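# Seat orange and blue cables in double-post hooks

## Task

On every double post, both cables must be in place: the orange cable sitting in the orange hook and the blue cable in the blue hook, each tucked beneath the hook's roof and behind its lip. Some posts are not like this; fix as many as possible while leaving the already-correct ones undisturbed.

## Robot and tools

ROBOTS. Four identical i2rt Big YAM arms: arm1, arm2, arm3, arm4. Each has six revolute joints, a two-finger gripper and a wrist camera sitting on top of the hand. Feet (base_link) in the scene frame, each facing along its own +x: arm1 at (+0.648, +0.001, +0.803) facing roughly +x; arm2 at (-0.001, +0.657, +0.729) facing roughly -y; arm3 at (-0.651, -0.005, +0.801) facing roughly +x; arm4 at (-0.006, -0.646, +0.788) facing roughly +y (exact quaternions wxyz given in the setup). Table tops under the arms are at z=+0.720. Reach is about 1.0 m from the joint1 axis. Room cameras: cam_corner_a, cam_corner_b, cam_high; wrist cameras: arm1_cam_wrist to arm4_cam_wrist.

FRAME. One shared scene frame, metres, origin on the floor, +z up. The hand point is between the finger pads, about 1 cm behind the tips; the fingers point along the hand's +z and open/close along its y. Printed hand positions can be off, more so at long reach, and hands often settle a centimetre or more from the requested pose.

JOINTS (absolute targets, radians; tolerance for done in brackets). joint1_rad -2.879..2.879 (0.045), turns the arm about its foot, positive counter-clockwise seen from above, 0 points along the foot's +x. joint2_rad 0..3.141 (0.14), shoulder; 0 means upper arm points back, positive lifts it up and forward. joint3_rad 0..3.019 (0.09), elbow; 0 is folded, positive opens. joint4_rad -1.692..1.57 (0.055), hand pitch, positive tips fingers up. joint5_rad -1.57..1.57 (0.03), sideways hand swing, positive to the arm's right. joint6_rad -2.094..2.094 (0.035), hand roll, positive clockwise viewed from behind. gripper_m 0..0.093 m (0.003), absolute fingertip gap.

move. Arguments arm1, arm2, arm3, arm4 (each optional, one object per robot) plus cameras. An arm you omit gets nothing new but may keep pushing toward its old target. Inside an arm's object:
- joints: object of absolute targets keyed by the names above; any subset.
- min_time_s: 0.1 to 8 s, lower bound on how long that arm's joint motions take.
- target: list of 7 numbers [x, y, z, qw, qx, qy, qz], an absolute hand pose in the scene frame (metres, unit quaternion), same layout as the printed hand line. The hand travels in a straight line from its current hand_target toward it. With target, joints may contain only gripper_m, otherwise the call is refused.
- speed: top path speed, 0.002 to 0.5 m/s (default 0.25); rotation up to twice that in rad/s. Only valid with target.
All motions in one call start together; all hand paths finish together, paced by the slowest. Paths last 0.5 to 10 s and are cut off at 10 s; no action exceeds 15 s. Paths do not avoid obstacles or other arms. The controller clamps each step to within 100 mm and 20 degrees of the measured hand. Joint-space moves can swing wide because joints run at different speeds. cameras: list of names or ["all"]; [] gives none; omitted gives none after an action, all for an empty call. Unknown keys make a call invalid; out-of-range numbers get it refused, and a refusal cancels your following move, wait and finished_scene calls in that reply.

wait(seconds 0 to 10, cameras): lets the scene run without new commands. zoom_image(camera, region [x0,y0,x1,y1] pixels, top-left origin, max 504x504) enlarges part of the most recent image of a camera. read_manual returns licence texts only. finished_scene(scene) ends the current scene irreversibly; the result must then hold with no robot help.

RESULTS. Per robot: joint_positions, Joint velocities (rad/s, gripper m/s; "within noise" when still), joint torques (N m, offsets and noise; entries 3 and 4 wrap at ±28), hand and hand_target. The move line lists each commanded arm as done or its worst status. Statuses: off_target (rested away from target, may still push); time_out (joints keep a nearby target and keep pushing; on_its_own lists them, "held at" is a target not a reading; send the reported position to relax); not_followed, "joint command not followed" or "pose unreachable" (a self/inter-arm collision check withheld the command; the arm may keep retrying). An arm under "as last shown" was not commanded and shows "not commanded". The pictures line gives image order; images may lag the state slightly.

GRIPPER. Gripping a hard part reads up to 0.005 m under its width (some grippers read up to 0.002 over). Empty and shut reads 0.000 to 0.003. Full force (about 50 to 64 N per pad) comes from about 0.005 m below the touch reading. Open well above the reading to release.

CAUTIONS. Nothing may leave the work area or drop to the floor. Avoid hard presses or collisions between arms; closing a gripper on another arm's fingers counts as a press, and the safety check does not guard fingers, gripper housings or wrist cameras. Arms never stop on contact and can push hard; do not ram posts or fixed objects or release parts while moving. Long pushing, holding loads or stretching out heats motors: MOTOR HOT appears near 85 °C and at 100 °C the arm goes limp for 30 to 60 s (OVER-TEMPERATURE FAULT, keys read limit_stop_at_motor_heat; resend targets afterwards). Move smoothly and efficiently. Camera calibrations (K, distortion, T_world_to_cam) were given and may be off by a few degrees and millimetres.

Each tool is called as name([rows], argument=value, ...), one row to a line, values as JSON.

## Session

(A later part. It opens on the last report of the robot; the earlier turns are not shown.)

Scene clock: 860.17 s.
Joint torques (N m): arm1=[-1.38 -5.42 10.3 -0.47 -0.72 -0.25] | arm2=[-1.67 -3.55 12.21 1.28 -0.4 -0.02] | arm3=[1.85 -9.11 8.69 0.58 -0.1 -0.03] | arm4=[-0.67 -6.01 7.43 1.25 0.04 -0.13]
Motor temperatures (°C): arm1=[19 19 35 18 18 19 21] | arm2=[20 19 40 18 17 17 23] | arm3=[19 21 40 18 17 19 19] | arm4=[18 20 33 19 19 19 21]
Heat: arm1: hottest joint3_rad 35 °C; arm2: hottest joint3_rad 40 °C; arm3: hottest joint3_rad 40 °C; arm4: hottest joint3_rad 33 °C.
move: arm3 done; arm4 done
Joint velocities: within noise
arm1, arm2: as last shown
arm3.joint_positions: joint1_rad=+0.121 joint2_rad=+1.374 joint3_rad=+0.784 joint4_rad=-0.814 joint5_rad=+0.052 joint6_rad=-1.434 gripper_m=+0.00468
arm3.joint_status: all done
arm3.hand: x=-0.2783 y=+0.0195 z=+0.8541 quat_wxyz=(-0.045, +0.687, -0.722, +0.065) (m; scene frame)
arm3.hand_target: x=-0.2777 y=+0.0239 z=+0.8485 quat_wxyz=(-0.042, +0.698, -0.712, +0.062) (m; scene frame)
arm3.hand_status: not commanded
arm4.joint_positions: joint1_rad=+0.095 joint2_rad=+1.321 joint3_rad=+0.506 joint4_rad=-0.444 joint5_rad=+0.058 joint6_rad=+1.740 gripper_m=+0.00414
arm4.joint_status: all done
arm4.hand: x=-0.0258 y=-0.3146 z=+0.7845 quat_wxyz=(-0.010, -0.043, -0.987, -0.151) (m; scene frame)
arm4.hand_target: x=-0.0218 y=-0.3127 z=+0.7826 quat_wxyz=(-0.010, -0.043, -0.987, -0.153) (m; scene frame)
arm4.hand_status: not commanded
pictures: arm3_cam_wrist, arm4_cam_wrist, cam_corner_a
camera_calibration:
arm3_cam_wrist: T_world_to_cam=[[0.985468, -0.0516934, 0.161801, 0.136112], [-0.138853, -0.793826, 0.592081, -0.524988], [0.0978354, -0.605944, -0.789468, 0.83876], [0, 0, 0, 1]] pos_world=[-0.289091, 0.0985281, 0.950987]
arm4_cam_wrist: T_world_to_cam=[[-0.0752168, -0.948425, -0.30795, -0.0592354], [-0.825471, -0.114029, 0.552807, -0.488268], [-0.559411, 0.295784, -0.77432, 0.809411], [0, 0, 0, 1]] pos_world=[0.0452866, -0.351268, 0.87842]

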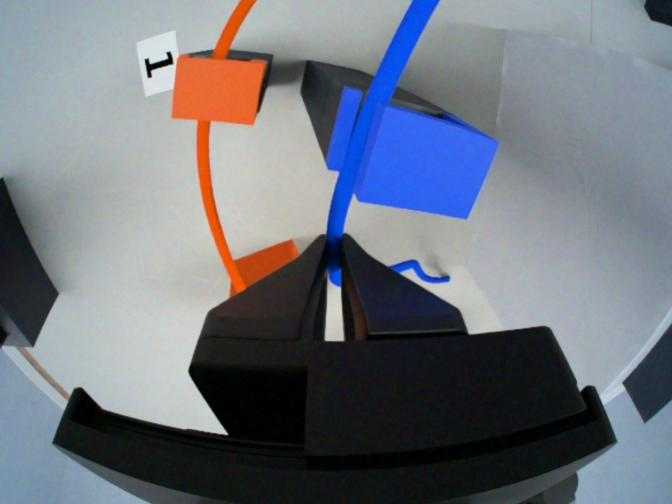

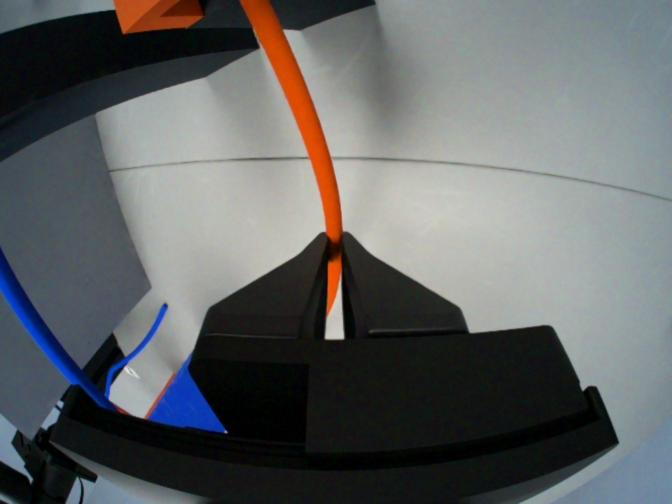

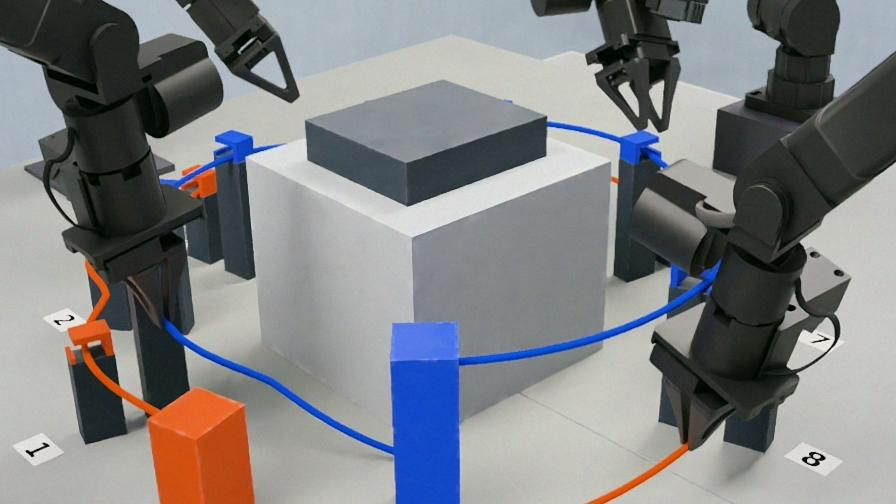

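move(arm3={"joints": {"joint1_rad": 0.042, "joint2_rad": 1.403, "joint3_rad": 0.784, "joint4_rad": -0.734}, "min_time_s": 1.5}, arm4={"joints": {"joint1_rad": 0.183, "joint2_rad": 1.27, "joint3_rad": 0.506}, "min_time_s": 1.5}, cameras=["all"])

zoom_image(camera="cam_corner_b", region=[340, 280, 700, 500])

zoom_image(camera="cam_corner_a", region=[20, 130, 320, 430])

zoom_image(camera="arm1_cam_wrist", region=[270, 0, 600, 260])

zoom_image(camera="cam_high", region=[330, 120, 600, 370])

Scene clock: 870.77 s.
Joint torques (N m): arm1=[-1.38 -5.48 10.3 -0.46 -0.72 -0.25] | arm2=[-1.73 -3.49 12.21 1.33 -0.39 -0.03] | arm3=[0.15 -9.11 8.7 0.79 -0.08 -0.03] | arm4=[1.67 -7.41 7.8 1.32 0.03 -0.12]
Motor temperatures (°C): arm1=[19 19 35 18 18 19 21] | arm2=[20 19 40 18 17 17 23] | arm3=[19 21 39 18 17 19 20] | arm4=[18 20 33 19 19 19 22]
Heat: arm1: hottest joint3_rad 35 °C; arm2: hottest joint3_rad 40 °C; arm3: hottest joint3_rad 39 °C; arm4: hottest joint3_rad 33 °C.
move: arm3 done; arm4 done
Joint velocities: within noise
arm1.joint_positions: joint1_rad=-0.424 joint2_rad=+1.293 joint3_rad=+0.592 joint4_rad=-0.844 joint5_rad=-0.652 joint6_rad=-2.065 gripper_m=+0.03495
arm1.joint_status: not commanded
arm1.hand: x=+0.3502 y=+0.0270 z=+0.8611 quat_wxyz=(+0.085, +0.648, +0.689, -0.313) (m; scene frame)
arm1.hand_target: x=+0.3384 y=+0.0348 z=+0.8729 quat_wxyz=(+0.071, +0.643, +0.693, -0.319) (m; scene frame)
arm1.hand_status: not commanded
arm2: as last shown
arm3.joint_positions: joint1_rad=+0.054 joint2_rad=+1.384 joint3_rad=+0.784 joint4_rad=-0.746 joint5_rad=+0.052 joint6_rad=-1.434 gripper_m=+0.00461
arm3.joint_status: all done
arm3.hand: x=-0.2617 y=-0.0052 z=+0.8532 quat_wxyz=(-0.065, +0.660, -0.743, +0.085) (m; scene frame)
arm3.hand_target: x=-0.2603 y=-0.0096 z=+0.8469 quat_wxyz=(-0.061, +0.663, -0.742, +0.083) (m; scene frame)
arm3.hand_status: not commanded
arm4.joint_positions: joint1_rad=+0.169 joint2_rad=+1.282 joint3_rad=+0.506 joint4_rad=-0.444 joint5_rad=+0.058 joint6_rad=+1.740 gripper_m=+0.00403
arm4.joint_status: all done
arm4.hand: x=-0.0512 y=-0.3120 z=+0.7967 quat_wxyz=(+0.000, -0.007, -0.985, -0.171) (m; scene frame)
arm4.hand_target: x=-0.0571 y=-0.3086 z=+0.8014 quat_wxyz=(+0.003, +0.007, -0.983, -0.182) (m; scene frame)
arm4.hand_status: not commanded
pictures: arm1_cam_wrist, arm2_cam_wrist, arm3_cam_wrist, arm4_cam_wrist, cam_corner_a, cam_corner_b, cam_high
camera_calibration:
arm1_cam_wrist: T_world_to_cam=[[-0.944614, 0.0297281, 0.326834, 0.047011], [0.0427223, 0.998553, 0.0326496, -0.0665172], [-0.325391, 0.0448044, -0.944518, 1.05008], [0, 0, 0, 1]] pos_world=[0.388934, 0.0179754, 0.978623]
arm2_cam_wrist: T_world_to_cam=[[-0.501178, -0.824427, 0.262946, 0.0601641], [-0.858836, 0.511086, -0.0345205, -0.0570029], [-0.105928, -0.243128, -0.964193, 1.0716], [0, 0, 0, 1]] pos_world=[0.09471, 0.339272, 1.01545]
arm3_cam_wrist: T_world_to_cam=[[0.968852, -0.118416, 0.217492, 0.0663954], [-0.225801, -0.783042, 0.579533, -0.55376], [0.101679, -0.610592, -0.785391, 0.818981], [0, 0, 0, 1]] pos_world=[-0.272641, 0.074308, 0.949702]
arm4_cam_wrist: T_world_to_cam=[[-0.00690163, -0.93884, -0.344286, -0.0195695], [-0.810568, -0.196372, 0.551741, -0.539742], [-0.585604, 0.282875, -0.759638, 0.786765], [0, 0, 0, 1]] pos_world=[0.0231001, -0.346919, 0.888717]

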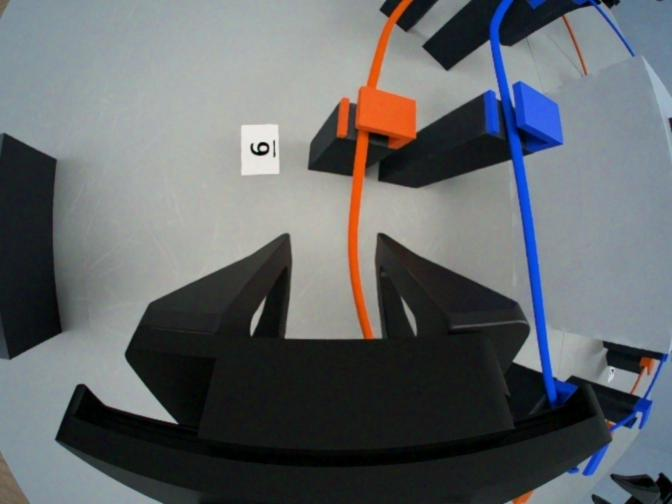

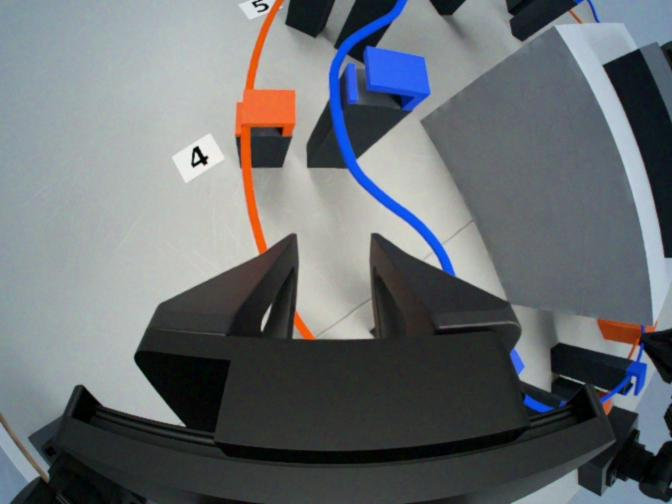

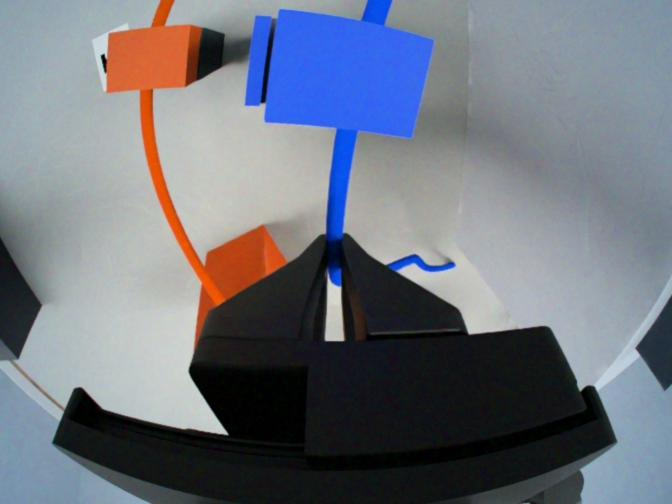

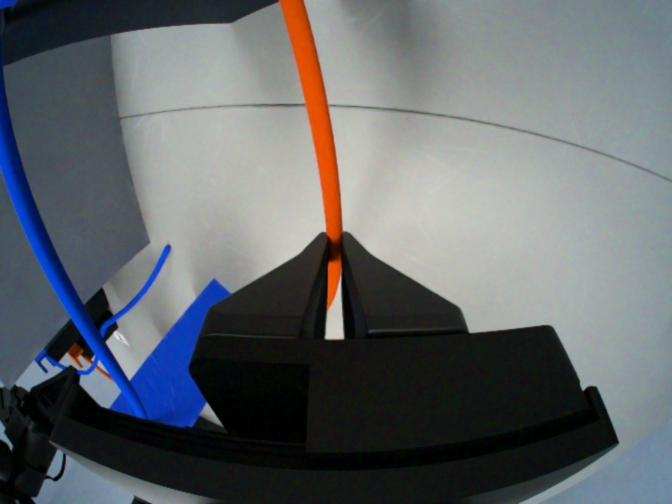

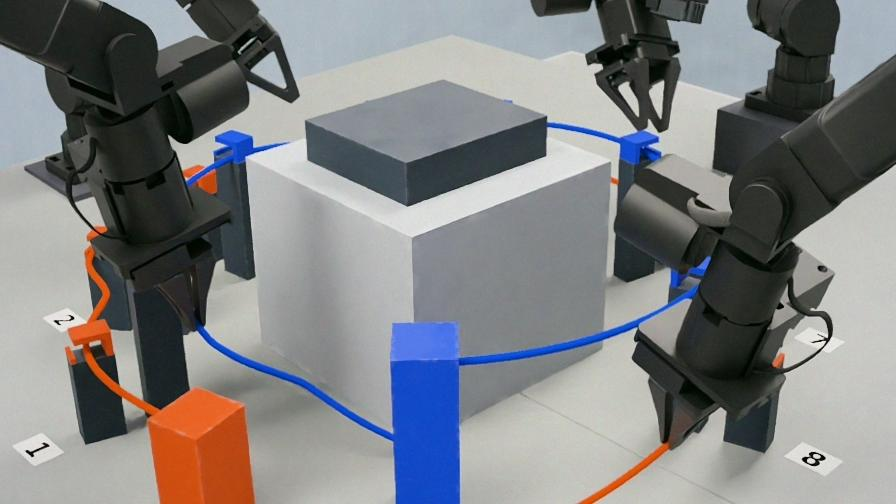

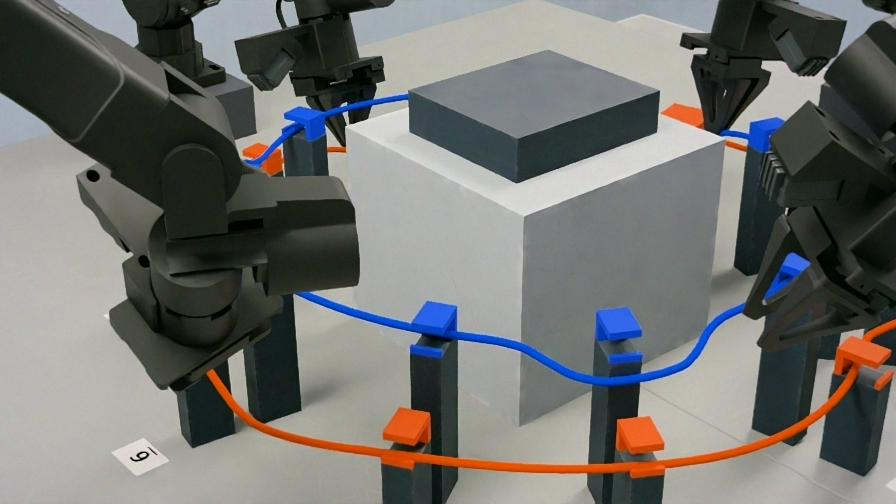

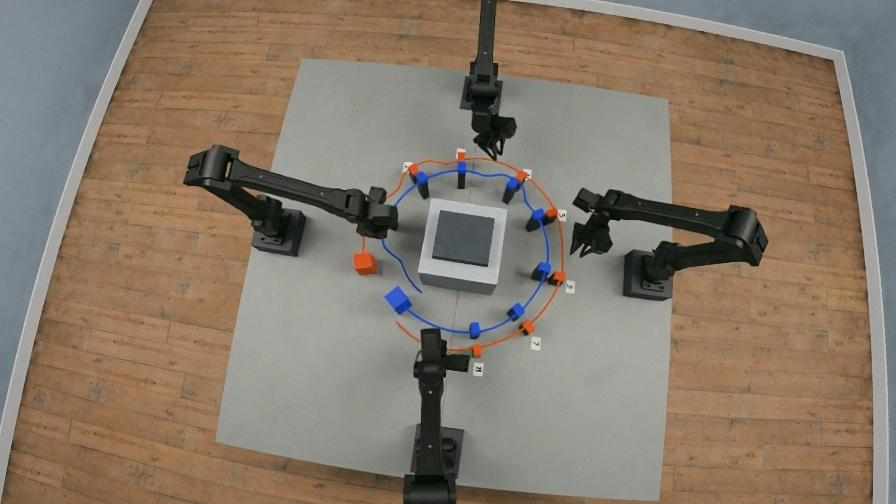

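Scaled by 1.400 from the camera's 896x504 image, which has a finer 1280x720 frame.

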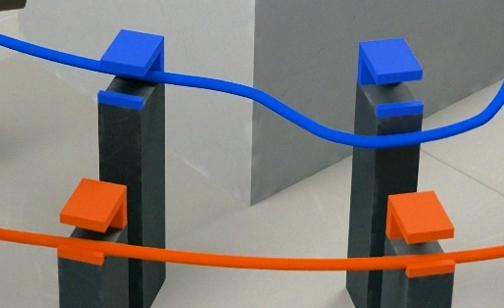

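Scaled by 1.680 from the camera's 896x504 image, which has a finer 1280x720 frame.

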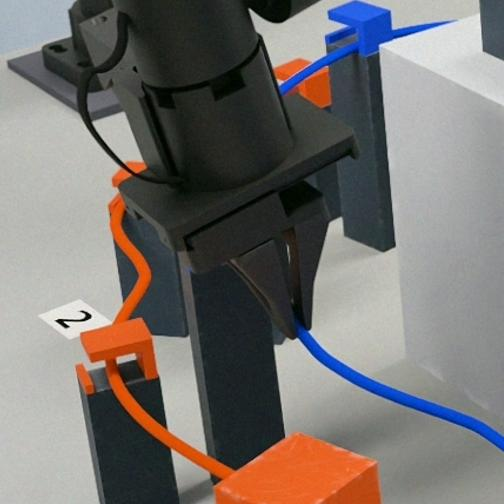

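Scaled by 1.527 from the camera's 672x504 image, which has a finer 960x720 frame.

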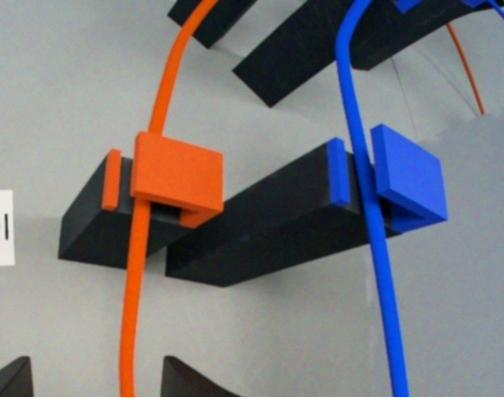

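Scaled by 1.867 from the camera's 896x504 image, which has a finer 1280x720 frame.

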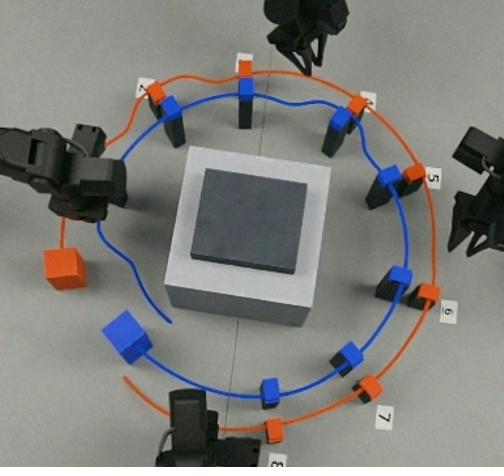

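move(arm3={"joints": {"joint1_rad": -0.028, "joint3_rad": 0.784, "joint4_rad": -0.714}, "min_time_s": 1.5}, arm4={"joints": {"joint1_rad": 0.243, "joint3_rad": 0.506}, "min_time_s": 1.5}, cameras=["all"])

zoom_image(camera="cam_corner_b", region=[340, 280, 700, 500])

zoom_image(camera="cam_corner_a", region=[20, 130, 320, 430])

zoom_image(camera="arm1_cam_wrist", region=[270, 0, 600, 260])

zoom_image(camera="cam_high", region=[330, 120, 600, 370])

zoom_image(camera="arm2_cam_wrist", region=[200, 0, 500, 280])

Scene clock: 882.70 s.
Joint torques (N m): arm1=[-1.38 -5.36 10.32 -0.47 -0.73 -0.25] | arm2=[-1.61 -3.6 12.23 1.35 -0.4 -0.03] | arm3=[-0.09 -9.29 8.76 0.88 0.02 0] | arm4=[1.73 -7.53 7.79 1.32 0.03 -0.13]
Motor temperatures (°C): arm1=[19 19 35 18 18 19 21] | arm2=[20 19 40 18 17 17 23] | arm3=[19 21 39 18 17 19 21] | arm4=[18 20 33 19 19 19 22]
Heat: arm1: hottest joint3_rad 35 °C; arm2: hottest joint3_rad 40 °C; arm3: hottest joint3_rad 39 °C; arm4: hottest joint3_rad 33 °C.
move: arm3 done; arm4 done
Joint velocities: within noise
arm1, arm2: as last shown
arm3.joint_positions: joint1_rad=-0.013 joint2_rad=+1.385 joint3_rad=+0.784 joint4_rad=-0.727 joint5_rad=+0.049 joint6_rad=-1.435 gripper_m=+0.00461
arm3.joint_status: all done
arm3.hand: x=-0.2581 y=-0.0310 z=+0.8539 quat_wxyz=(-0.069, +0.635, -0.764, +0.093) (m; scene frame)
arm3.hand_target: x=-0.2566 y=-0.0370 z=+0.8478 quat_wxyz=(-0.065, +0.635, -0.764, +0.093) (m; scene frame)
arm3.hand_status: not commanded
arm4.joint_positions: joint1_rad=+0.228 joint2_rad=+1.282 joint3_rad=+0.506 joint4_rad=-0.444 joint5_rad=+0.058 joint6_rad=+1.740 gripper_m=+0.00402
arm4.joint_status: all done
arm4.hand: x=-0.0710 y=-0.3153 z=+0.7967 quat_wxyz=(+0.005, +0.023, -0.985, -0.171) (m; scene frame)
arm4.hand_target: x=-0.0773 y=-0.3123 z=+0.8014 quat_wxyz=(+0.009, +0.036, -0.983, -0.182) (m; scene frame)
arm4.hand_status: not commanded
pictures: arm1_cam_wrist, arm2_cam_wrist, arm3_cam_wrist, arm4_cam_wrist, cam_corner_a, cam_corner_b, cam_high
camera_calibration:
arm1_cam_wrist: T_world_to_cam=[[-0.944614, 0.0297281, 0.326834, 0.047011], [0.0427223, 0.998553, 0.0326496, -0.0665172], [-0.325391, 0.0448044, -0.944518, 1.05008], [0, 0, 0, 1]] pos_world=[0.388934, 0.0179754, 0.978623]
arm2_cam_wrist: T_world_to_cam=[[-0.501178, -0.824427, 0.262946, 0.0601641], [-0.858836, 0.511086, -0.0345205, -0.0570029], [-0.105928, -0.243128, -0.964193, 1.0716], [0, 0, 0, 1]] pos_world=[0.09471, 0.339272, 1.01545]
arm3_cam_wrist: T_world_to_cam=[[0.95513, -0.181339, 0.234186, 0.0400163], [-0.286403, -0.767001, 0.57418, -0.584055], [0.0754997, -0.615488, -0.784522, 0.795802], [0, 0, 0, 1]] pos_world=[-0.265578, 0.049092, 0.950305]
arm4_cam_wrist: T_world_to_cam=[[0.0487039, -0.937664, -0.344113, -0.0185917], [-0.797114, -0.24409, 0.552294, -0.570975], [-0.601861, 0.247399, -0.759313, 0.763544], [0, 0, 0, 1]] pos_world=[0.00532066, -0.345702, 0.888718]

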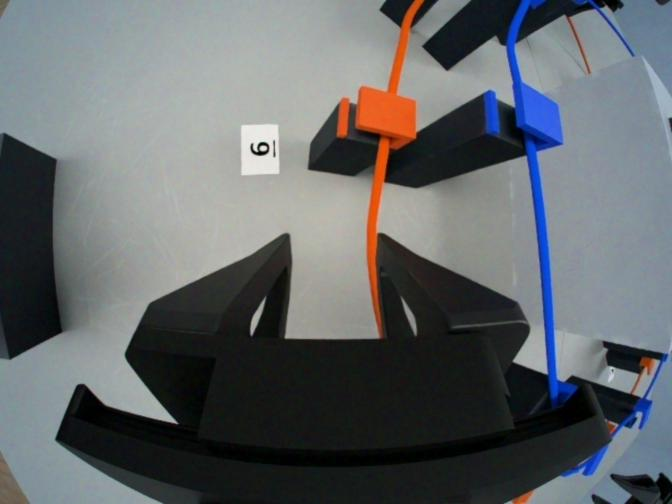

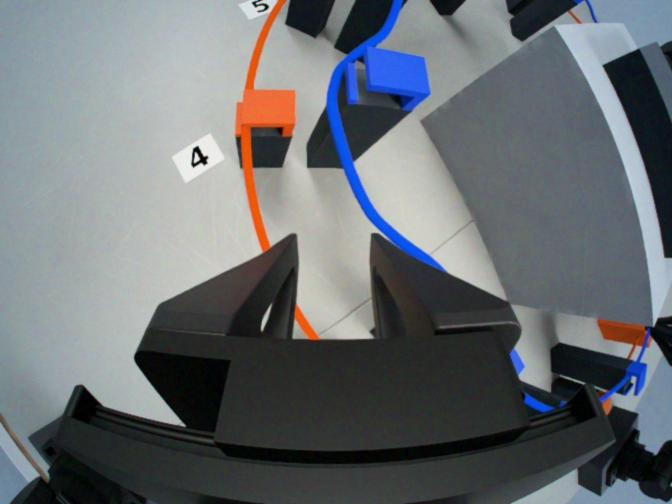

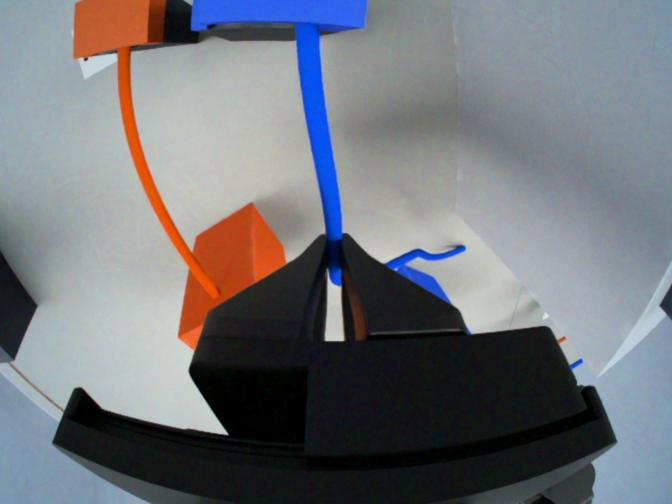

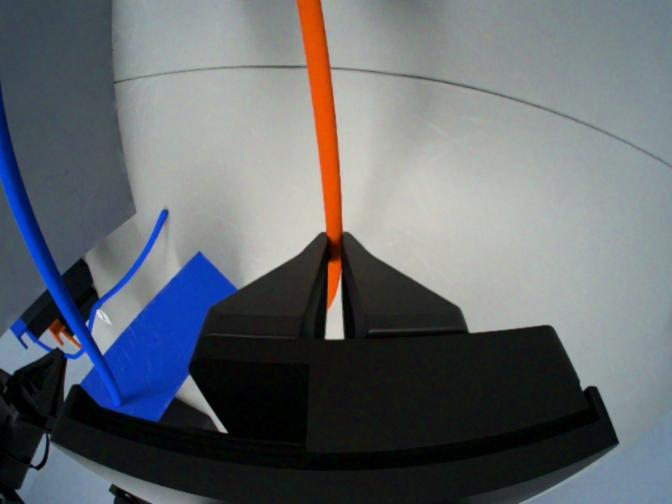

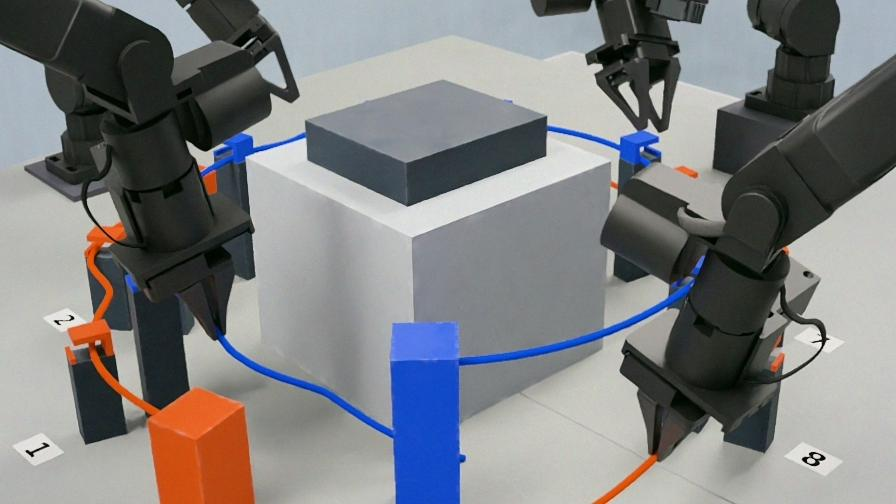

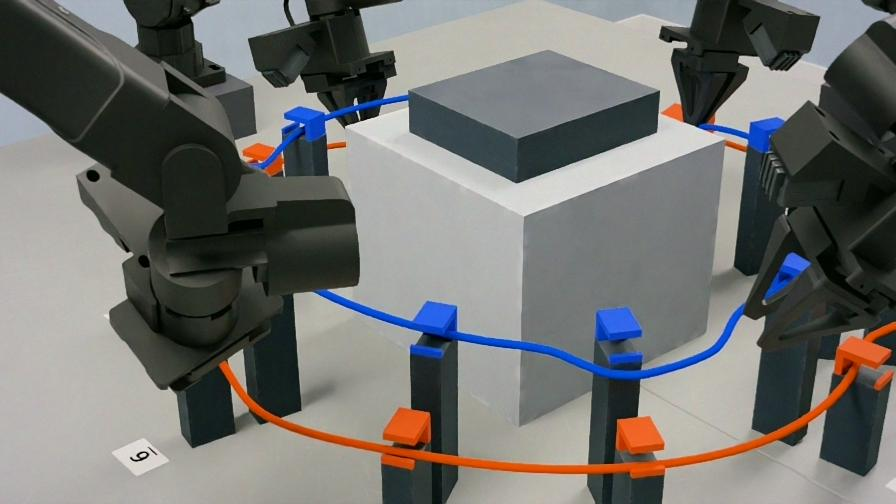

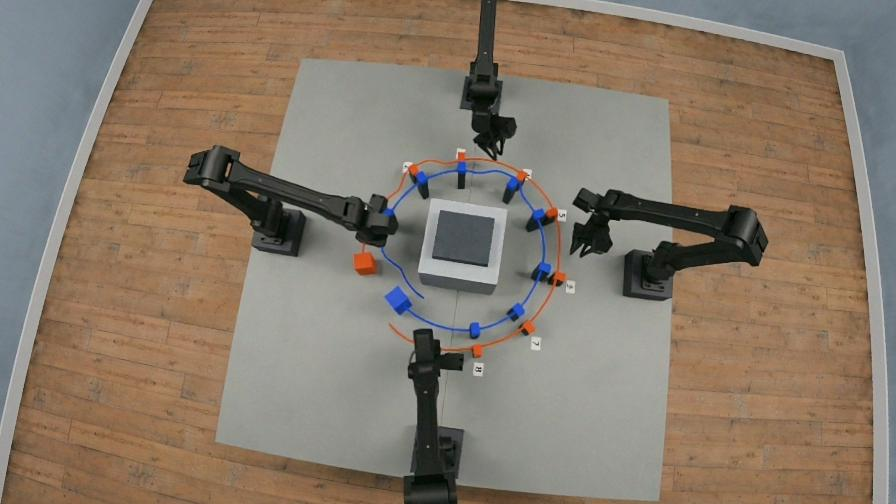

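Scaled by 1.400 from the camera's 896x504 image, which has a finer 1280x720 frame.

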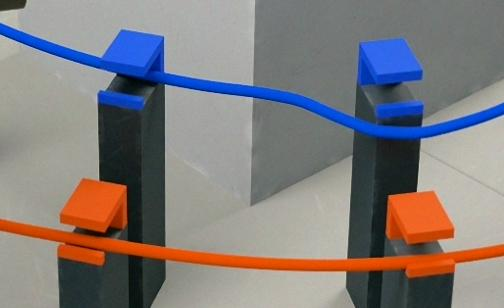

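Scaled by 1.680 from the camera's 896x504 image, which has a finer 1280x720 frame.

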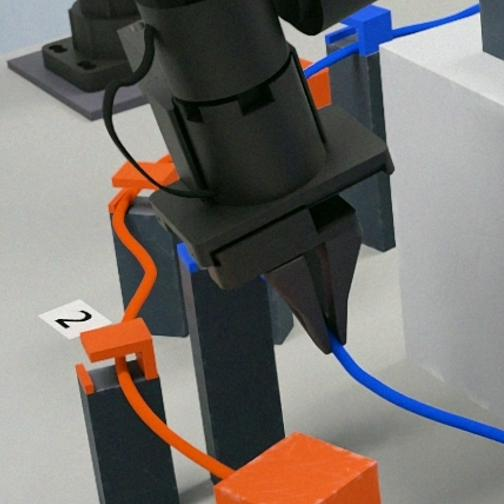

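Scaled by 1.527 from the camera's 672x504 image, which has a finer 960x720 frame.

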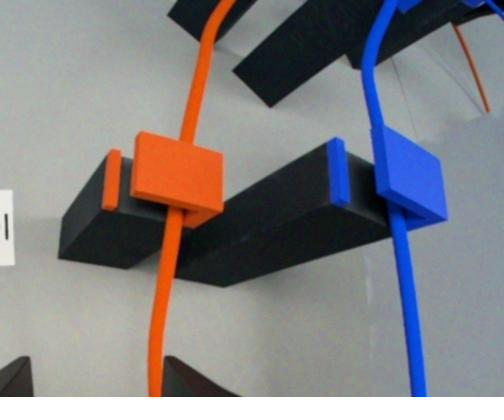

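Scaled by 1.867 from the camera's 896x504 image, which has a finer 1280x720 frame.

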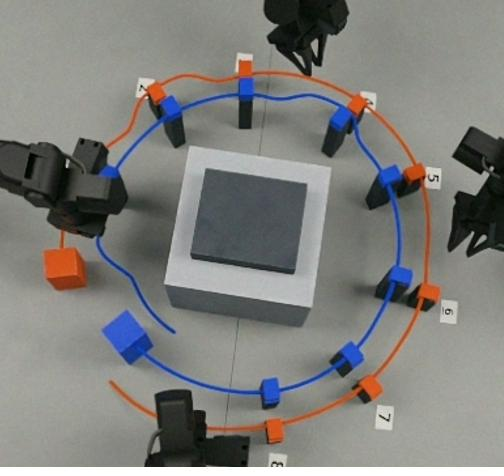

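Scaled by 1.680 from the camera's 672x504 image, which has a finer 960x720 frame.

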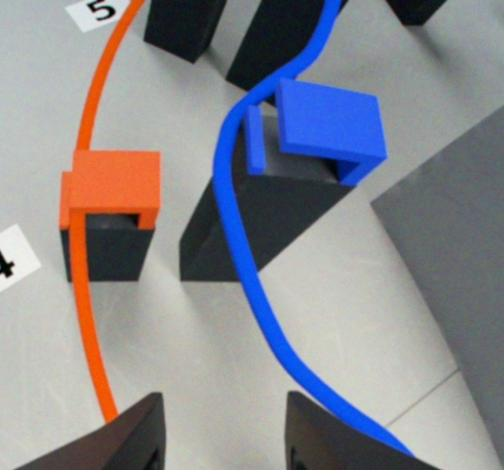

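move(arm2={"joints": {"joint1_rad": 0.187, "joint2_rad": 1.182, "joint3_rad": 0.63, "joint4_rad": -0.4, "joint5_rad": -0.342, "joint6_rad": -0.872, "gripper_m": 0.045}, "min_time_s": 1.5}, cameras=["arm2_cam_wrist", "cam_corner_b"])

zoom_image(camera="arm2_cam_wrist", region=[200, 50, 500, 330])

zoom_image(camera="cam_corner_b", region=[560, 280, 760, 440])

Scene clock: 907.17 s.
Joint torques (N m): arm1=[-1.38 -5.42 10.32 -0.46 -0.73 -0.25] | arm2=[-0.15 -4.48 8.43 2.03 -0.06 0.13] | arm3=[-0.15 -9.29 8.72 0.91 0.02 0] | arm4=[1.79 -7.3 7.83 1.28 0.05 -0.12]
Motor temperatures (°C): arm1=[19 19 35 18 18 19 21] | arm2=[20 19 41 18 17 17 22] | arm3=[19 21 38 18 17 19 21] | arm4=[18 20 32 19 19 19 23]
Heat: arm1: hottest joint3_rad 35 °C; arm2: hottest joint3_rad 41 °C; arm3: hottest joint3_rad 38 °C; arm4: hottest joint3_rad 32 °C.
move: arm2 done
Joint velocities: within noise
arm1, arm3, arm4: as last shown
arm2.joint_positions: joint1_rad=+0.178 joint2_rad=+1.173 joint3_rad=+0.630 joint4_rad=-0.413 joint5_rad=-0.346 joint6_rad=-0.880 gripper_m=+0.04491
arm2.joint_status: all done
arm2.hand: x=+0.1153 y=+0.2689 z=+0.8485 quat_wxyz=(-0.277, -0.201, -0.916, +0.209) (m; scene frame)
arm2.hand_target: x=+0.1188 y=+0.2674 z=+0.8468 quat_wxyz=(-0.278, -0.201, -0.916, +0.209) (m; scene frame)
arm2.hand_status: not commanded
arm3.hand_target: x=-0.2566 y=-0.0370 z=+0.8479 quat_wxyz=(-0.065, +0.635, -0.764, +0.093) (m; scene frame)
pictures: arm2_cam_wrist, cam_corner_b
camera_calibration:
arm2_cam_wrist: T_world_to_cam=[[-0.470614, -0.835056, 0.284961, 0.0329351], [-0.876188, 0.480359, -0.039374, 0.00860629], [-0.104004, -0.268209, -0.95773, 1.02213], [0, 0, 0, 1]] pos_world=[0.129346, 0.297514, 0.969881]

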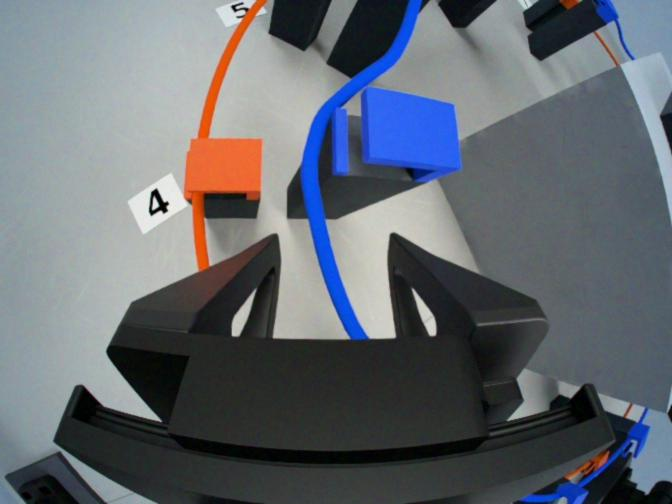

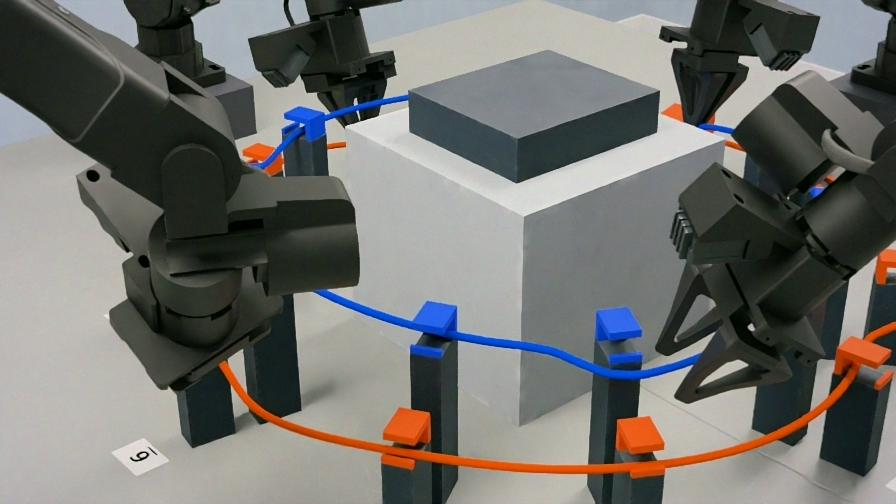

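Scaled by 1.680 from the camera's 672x504 image, which has a finer 960x720 frame.

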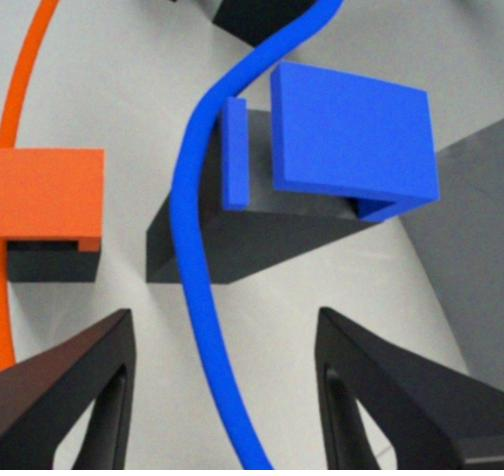

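Scaled by 2.520 from the camera's 896x504 image, which has a finer 1280x720 frame.

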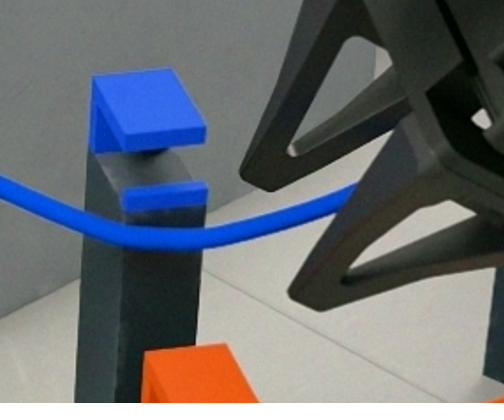

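move(arm2={"joints": {"joint2_rad": 1.119, "joint3_rad": 0.63, "gripper_m": 0.003}, "min_time_s": 1.5}, cameras=["arm2_cam_wrist", "cam_corner_b"])

zoom_image(camera="arm2_cam_wrist", region=[200, 50, 500, 330])

zoom_image(camera="cam_corner_b", region=[560, 280, 760, 440])

Scene clock: 918.17 s.
Joint torques (N m): arm1=[-1.44 -5.42 10.3 -0.47 -0.72 -0.25] | arm2=[-0.09 -5.19 8.73 2.09 -0.16 0.14] | arm3=[-0.09 -9.23 8.76 0.9 0.09 -0.01] | arm4=[1.96 -7.41 7.79 1.29 0.02 -0.13]
Motor temperatures (°C): arm1=[19 19 35 18 18 19 21] | arm2=[20 19 40 18 17 17 22] | arm3=[19 21 38 18 17 19 21] | arm4=[18 20 32 19 19 19 23]
Heat: arm1: hottest joint3_rad 35 °C; arm2: hottest joint3_rad 40 °C; arm3: hottest joint3_rad 38 °C; arm4: hottest joint3_rad 32 °C.
move: arm2 done
Joint velocities: within noise
arm1, arm4: as last shown
arm2.joint_positions: joint1_rad=+0.179 joint2_rad=+1.126 joint3_rad=+0.629 joint4_rad=-0.412 joint5_rad=-0.343 joint6_rad=-0.880 gripper_m=+0.00490
arm2.joint_status: all done
arm2.hand: x=+0.1152 y=+0.2687 z=+0.8662 quat_wxyz=(-0.284, -0.196, -0.910, +0.230) (m; scene frame)
arm2.hand_target: x=+0.1186 y=+0.2673 z=+0.8708 quat_wxyz=(-0.288, -0.193, -0.908, +0.236) (m; scene frame)
arm2.hand_status: not commanded
arm3.joint_positions: joint1_rad=-0.013 joint2_rad=+1.385 joint3_rad=+0.784 joint4_rad=-0.727 joint5_rad=+0.047 joint6_rad=-1.436 gripper_m=+0.00461
arm3.joint_status: not commanded
arm3.hand: x=-0.2581 y=-0.0308 z=+0.8539 quat_wxyz=(-0.069, +0.635, -0.764, +0.092) (m; scene frame)
arm3.hand_target: x=-0.2566 y=-0.0370 z=+0.8479 quat_wxyz=(-0.065, +0.636, -0.764, +0.093) (m; scene frame)
arm3.hand_status: not commanded
pictures: arm2_cam_wrist, cam_corner_b
camera_calibration:
arm2_cam_wrist: T_world_to_cam=[[-0.472842, -0.82032, 0.321707, -0.00777595], [-0.875496, 0.47866, -0.0662609, 0.0330021], [-0.099633, -0.312984, -0.944518, 1.03908], [0, 0, 0, 1]] pos_world=[0.128743, 0.303039, 0.986117]

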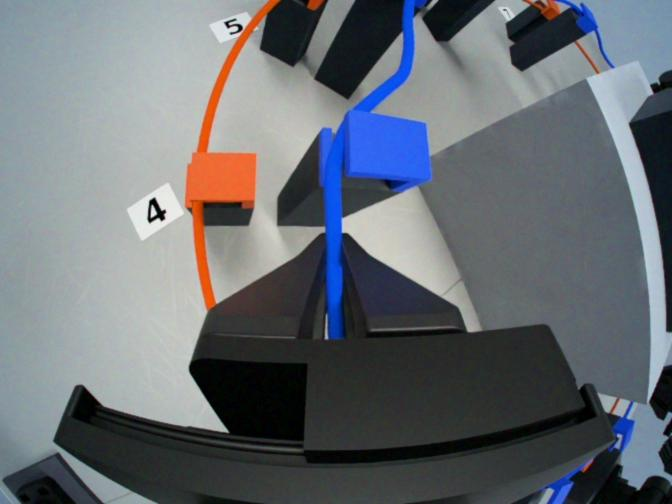

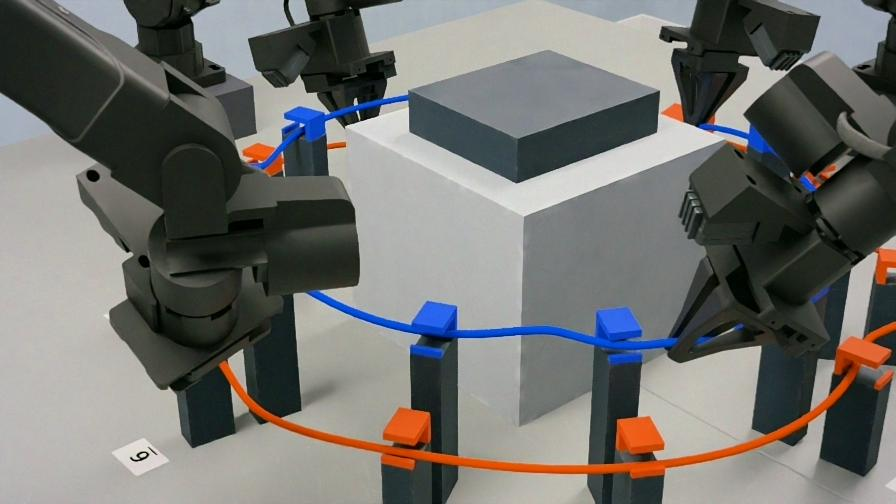

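Scaled by 1.680 from the camera's 672x504 image, which has a finer 960x720 frame.

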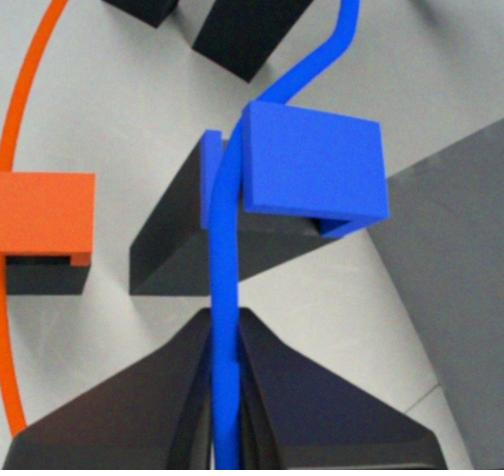

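Scaled by 2.520 from the camera's 896x504 image, which has a finer 1280x720 frame.

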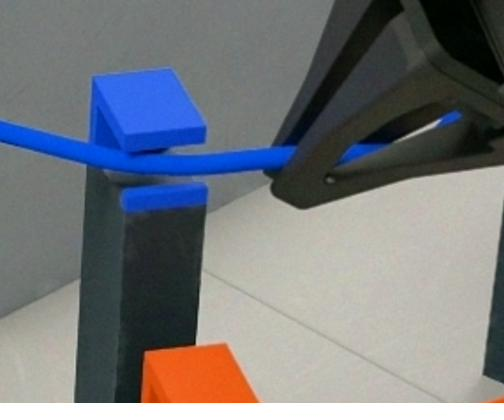

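move(arm2={"joints": {"joint1_rad": 0.144, "joint2_rad": 1.166, "joint3_rad": 0.629, "joint4_rad": -0.367}, "min_time_s": 1.0}, cameras=["arm2_cam_wrist", "arm1_cam_wrist", "cam_corner_b", "cam_corner_a"])

zoom_image(camera="arm2_cam_wrist", region=[200, 0, 500, 280])

zoom_image(camera="cam_corner_b", region=[340, 280, 700, 500])

Scene clock: 925.17 s.
Joint torques (N m): arm1=[-1.38 -5.42 10.3 -0.46 -0.72 -0.25] | arm2=[-1.49 -4.48 8.53 2.21 -0.16 0.14] | arm3=[0.03 -9.35 8.76 0.91 0.08 -0.01] | arm4=[1.61 -7.41 7.8 1.29 0.03 -0.13]
Motor temperatures (°C): arm1=[19 19 35 18 18 19 20] | arm2=[20 19 39 18 17 17 23] | arm3=[19 21 38 18 17 19 21] | arm4=[18 20 32 19 19 19 23]
Heat: arm1: hottest joint3_rad 35 °C; arm2: hottest joint3_rad 39 °C; arm3: hottest joint3_rad 38 °C; arm4: hottest joint3_rad 32 °C.
move: arm2 done
Joint velocities: within noise
arm1, arm3, arm4: as last shown
arm2.joint_positions: joint1_rad=+0.155 joint2_rad=+1.156 joint3_rad=+0.629 joint4_rad=-0.380 joint5_rad=-0.343 joint6_rad=-0.880 gripper_m=+0.00489
arm2.joint_status: all done
arm2.hand: x=+0.1066 y=+0.2601 z=+0.8594 quat_wxyz=(-0.281, -0.206, -0.907, +0.234) (m; scene frame)
arm2.hand_target: x=+0.1026 y=+0.2566 z=+0.8572 quat_wxyz=(-0.281, -0.215, -0.905, +0.236) (m; scene frame)
arm2.hand_status: not commanded
arm3.joint_positions: joint1_rad=-0.016 joint2_rad=+1.385 joint3_rad=+0.784 joint4_rad=-0.727 joint5_rad=+0.047 joint6_rad=-1.436 gripper_m=+0.00461
arm3.hand: x=-0.2582 y=-0.0320 z=+0.8539 quat_wxyz=(-0.069, +0.634, -0.765, +0.092) (m; scene frame)
pictures: arm1_cam_wrist, arm2_cam_wrist, cam_corner_a, cam_corner_b
camera_calibration:
arm1_cam_wrist: T_world_to_cam=[[-0.944614, 0.0297281, 0.326834, 0.047011], [0.0427223, 0.998553, 0.0326496, -0.0665172], [-0.325391, 0.0448044, -0.944518, 1.05008], [0, 0, 0, 1]] pos_world=[0.388934, 0.0179754, 0.978623]
arm2_cam_wrist: T_world_to_cam=[[-0.492618, -0.808165, 0.322794, -0.0187178], [-0.863682, 0.499497, -0.0675033, 0.0235481], [-0.106681, -0.312045, -0.944059, 1.02926], [0, 0, 0, 1]] pos_world=[0.12092, 0.294288, 0.979318]

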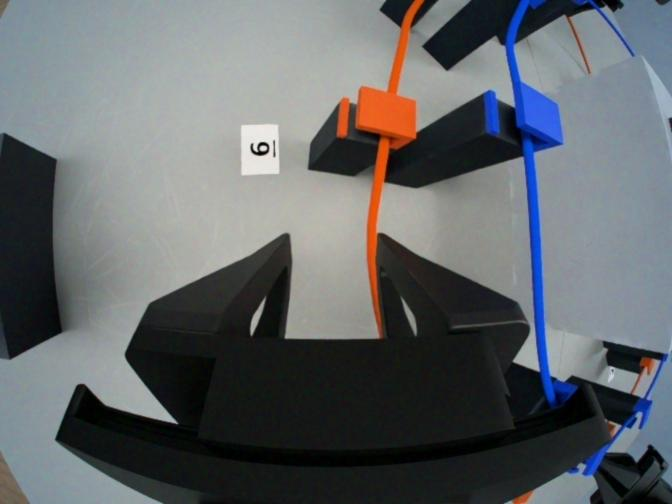

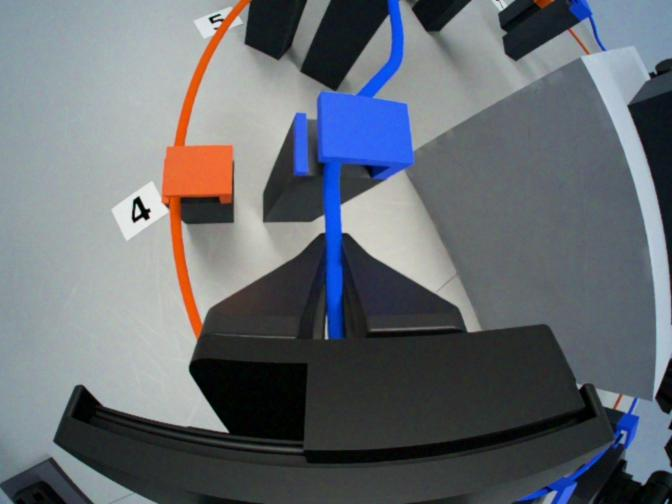

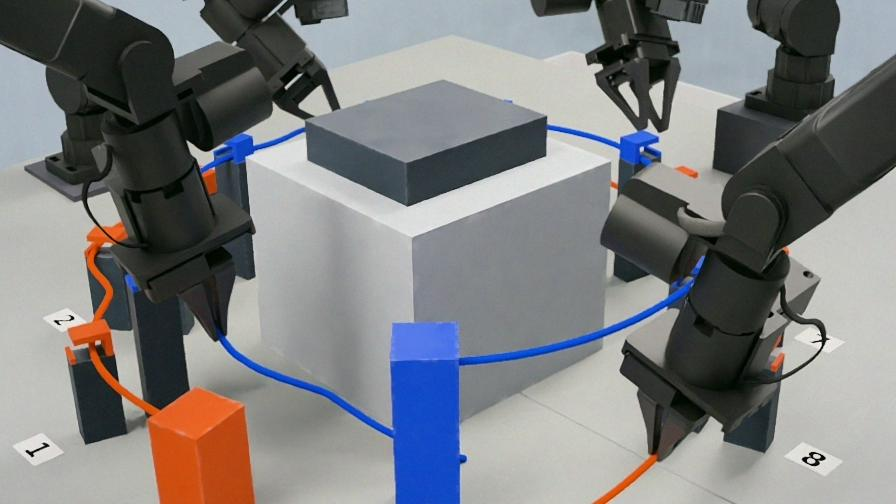

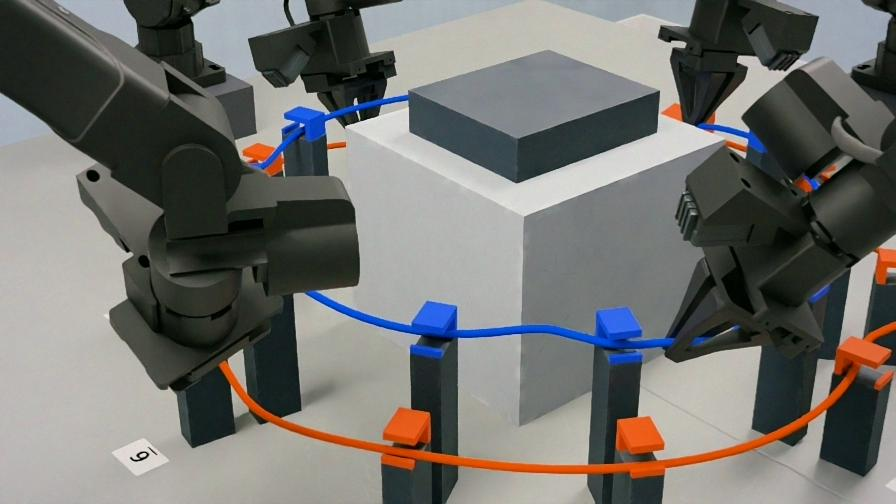

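Scaled by 1.680 from the camera's 672x504 image, which has a finer 960x720 frame.

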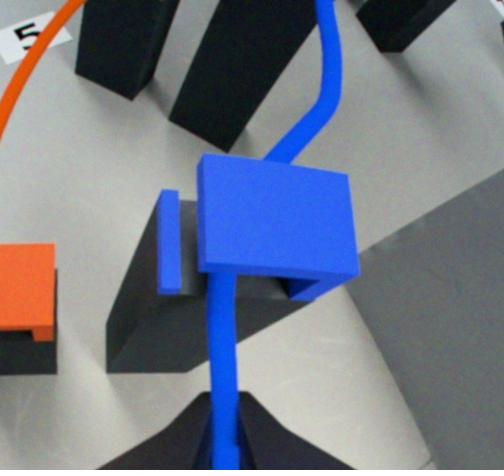

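Scaled by 1.400 from the camera's 896x504 image, which has a finer 1280x720 frame.

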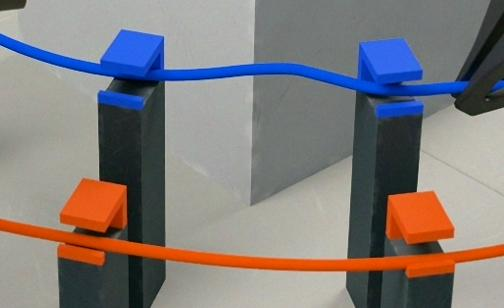

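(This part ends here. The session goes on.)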